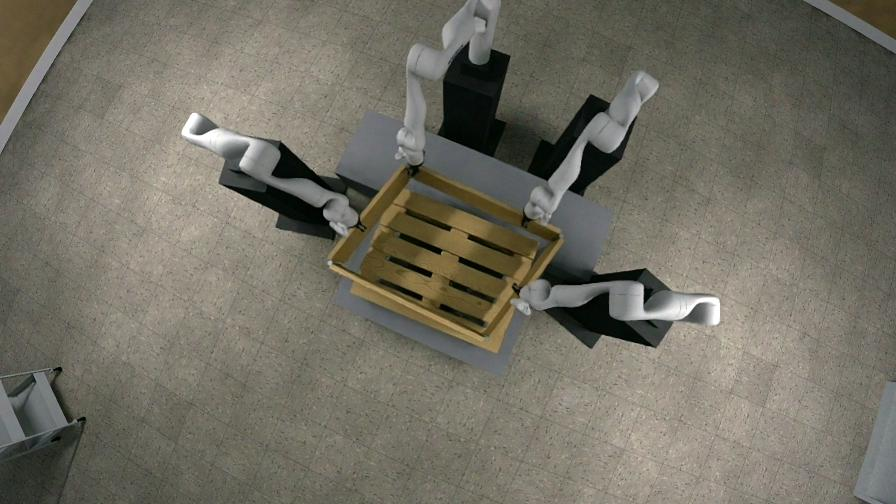

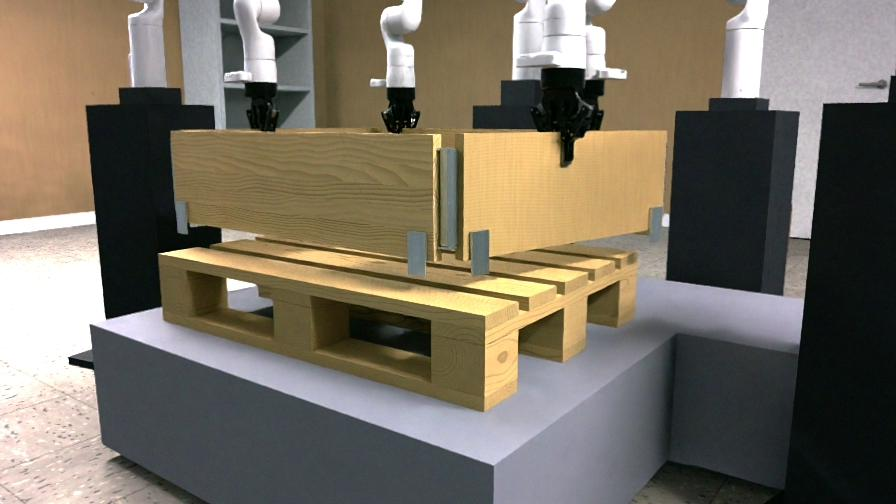

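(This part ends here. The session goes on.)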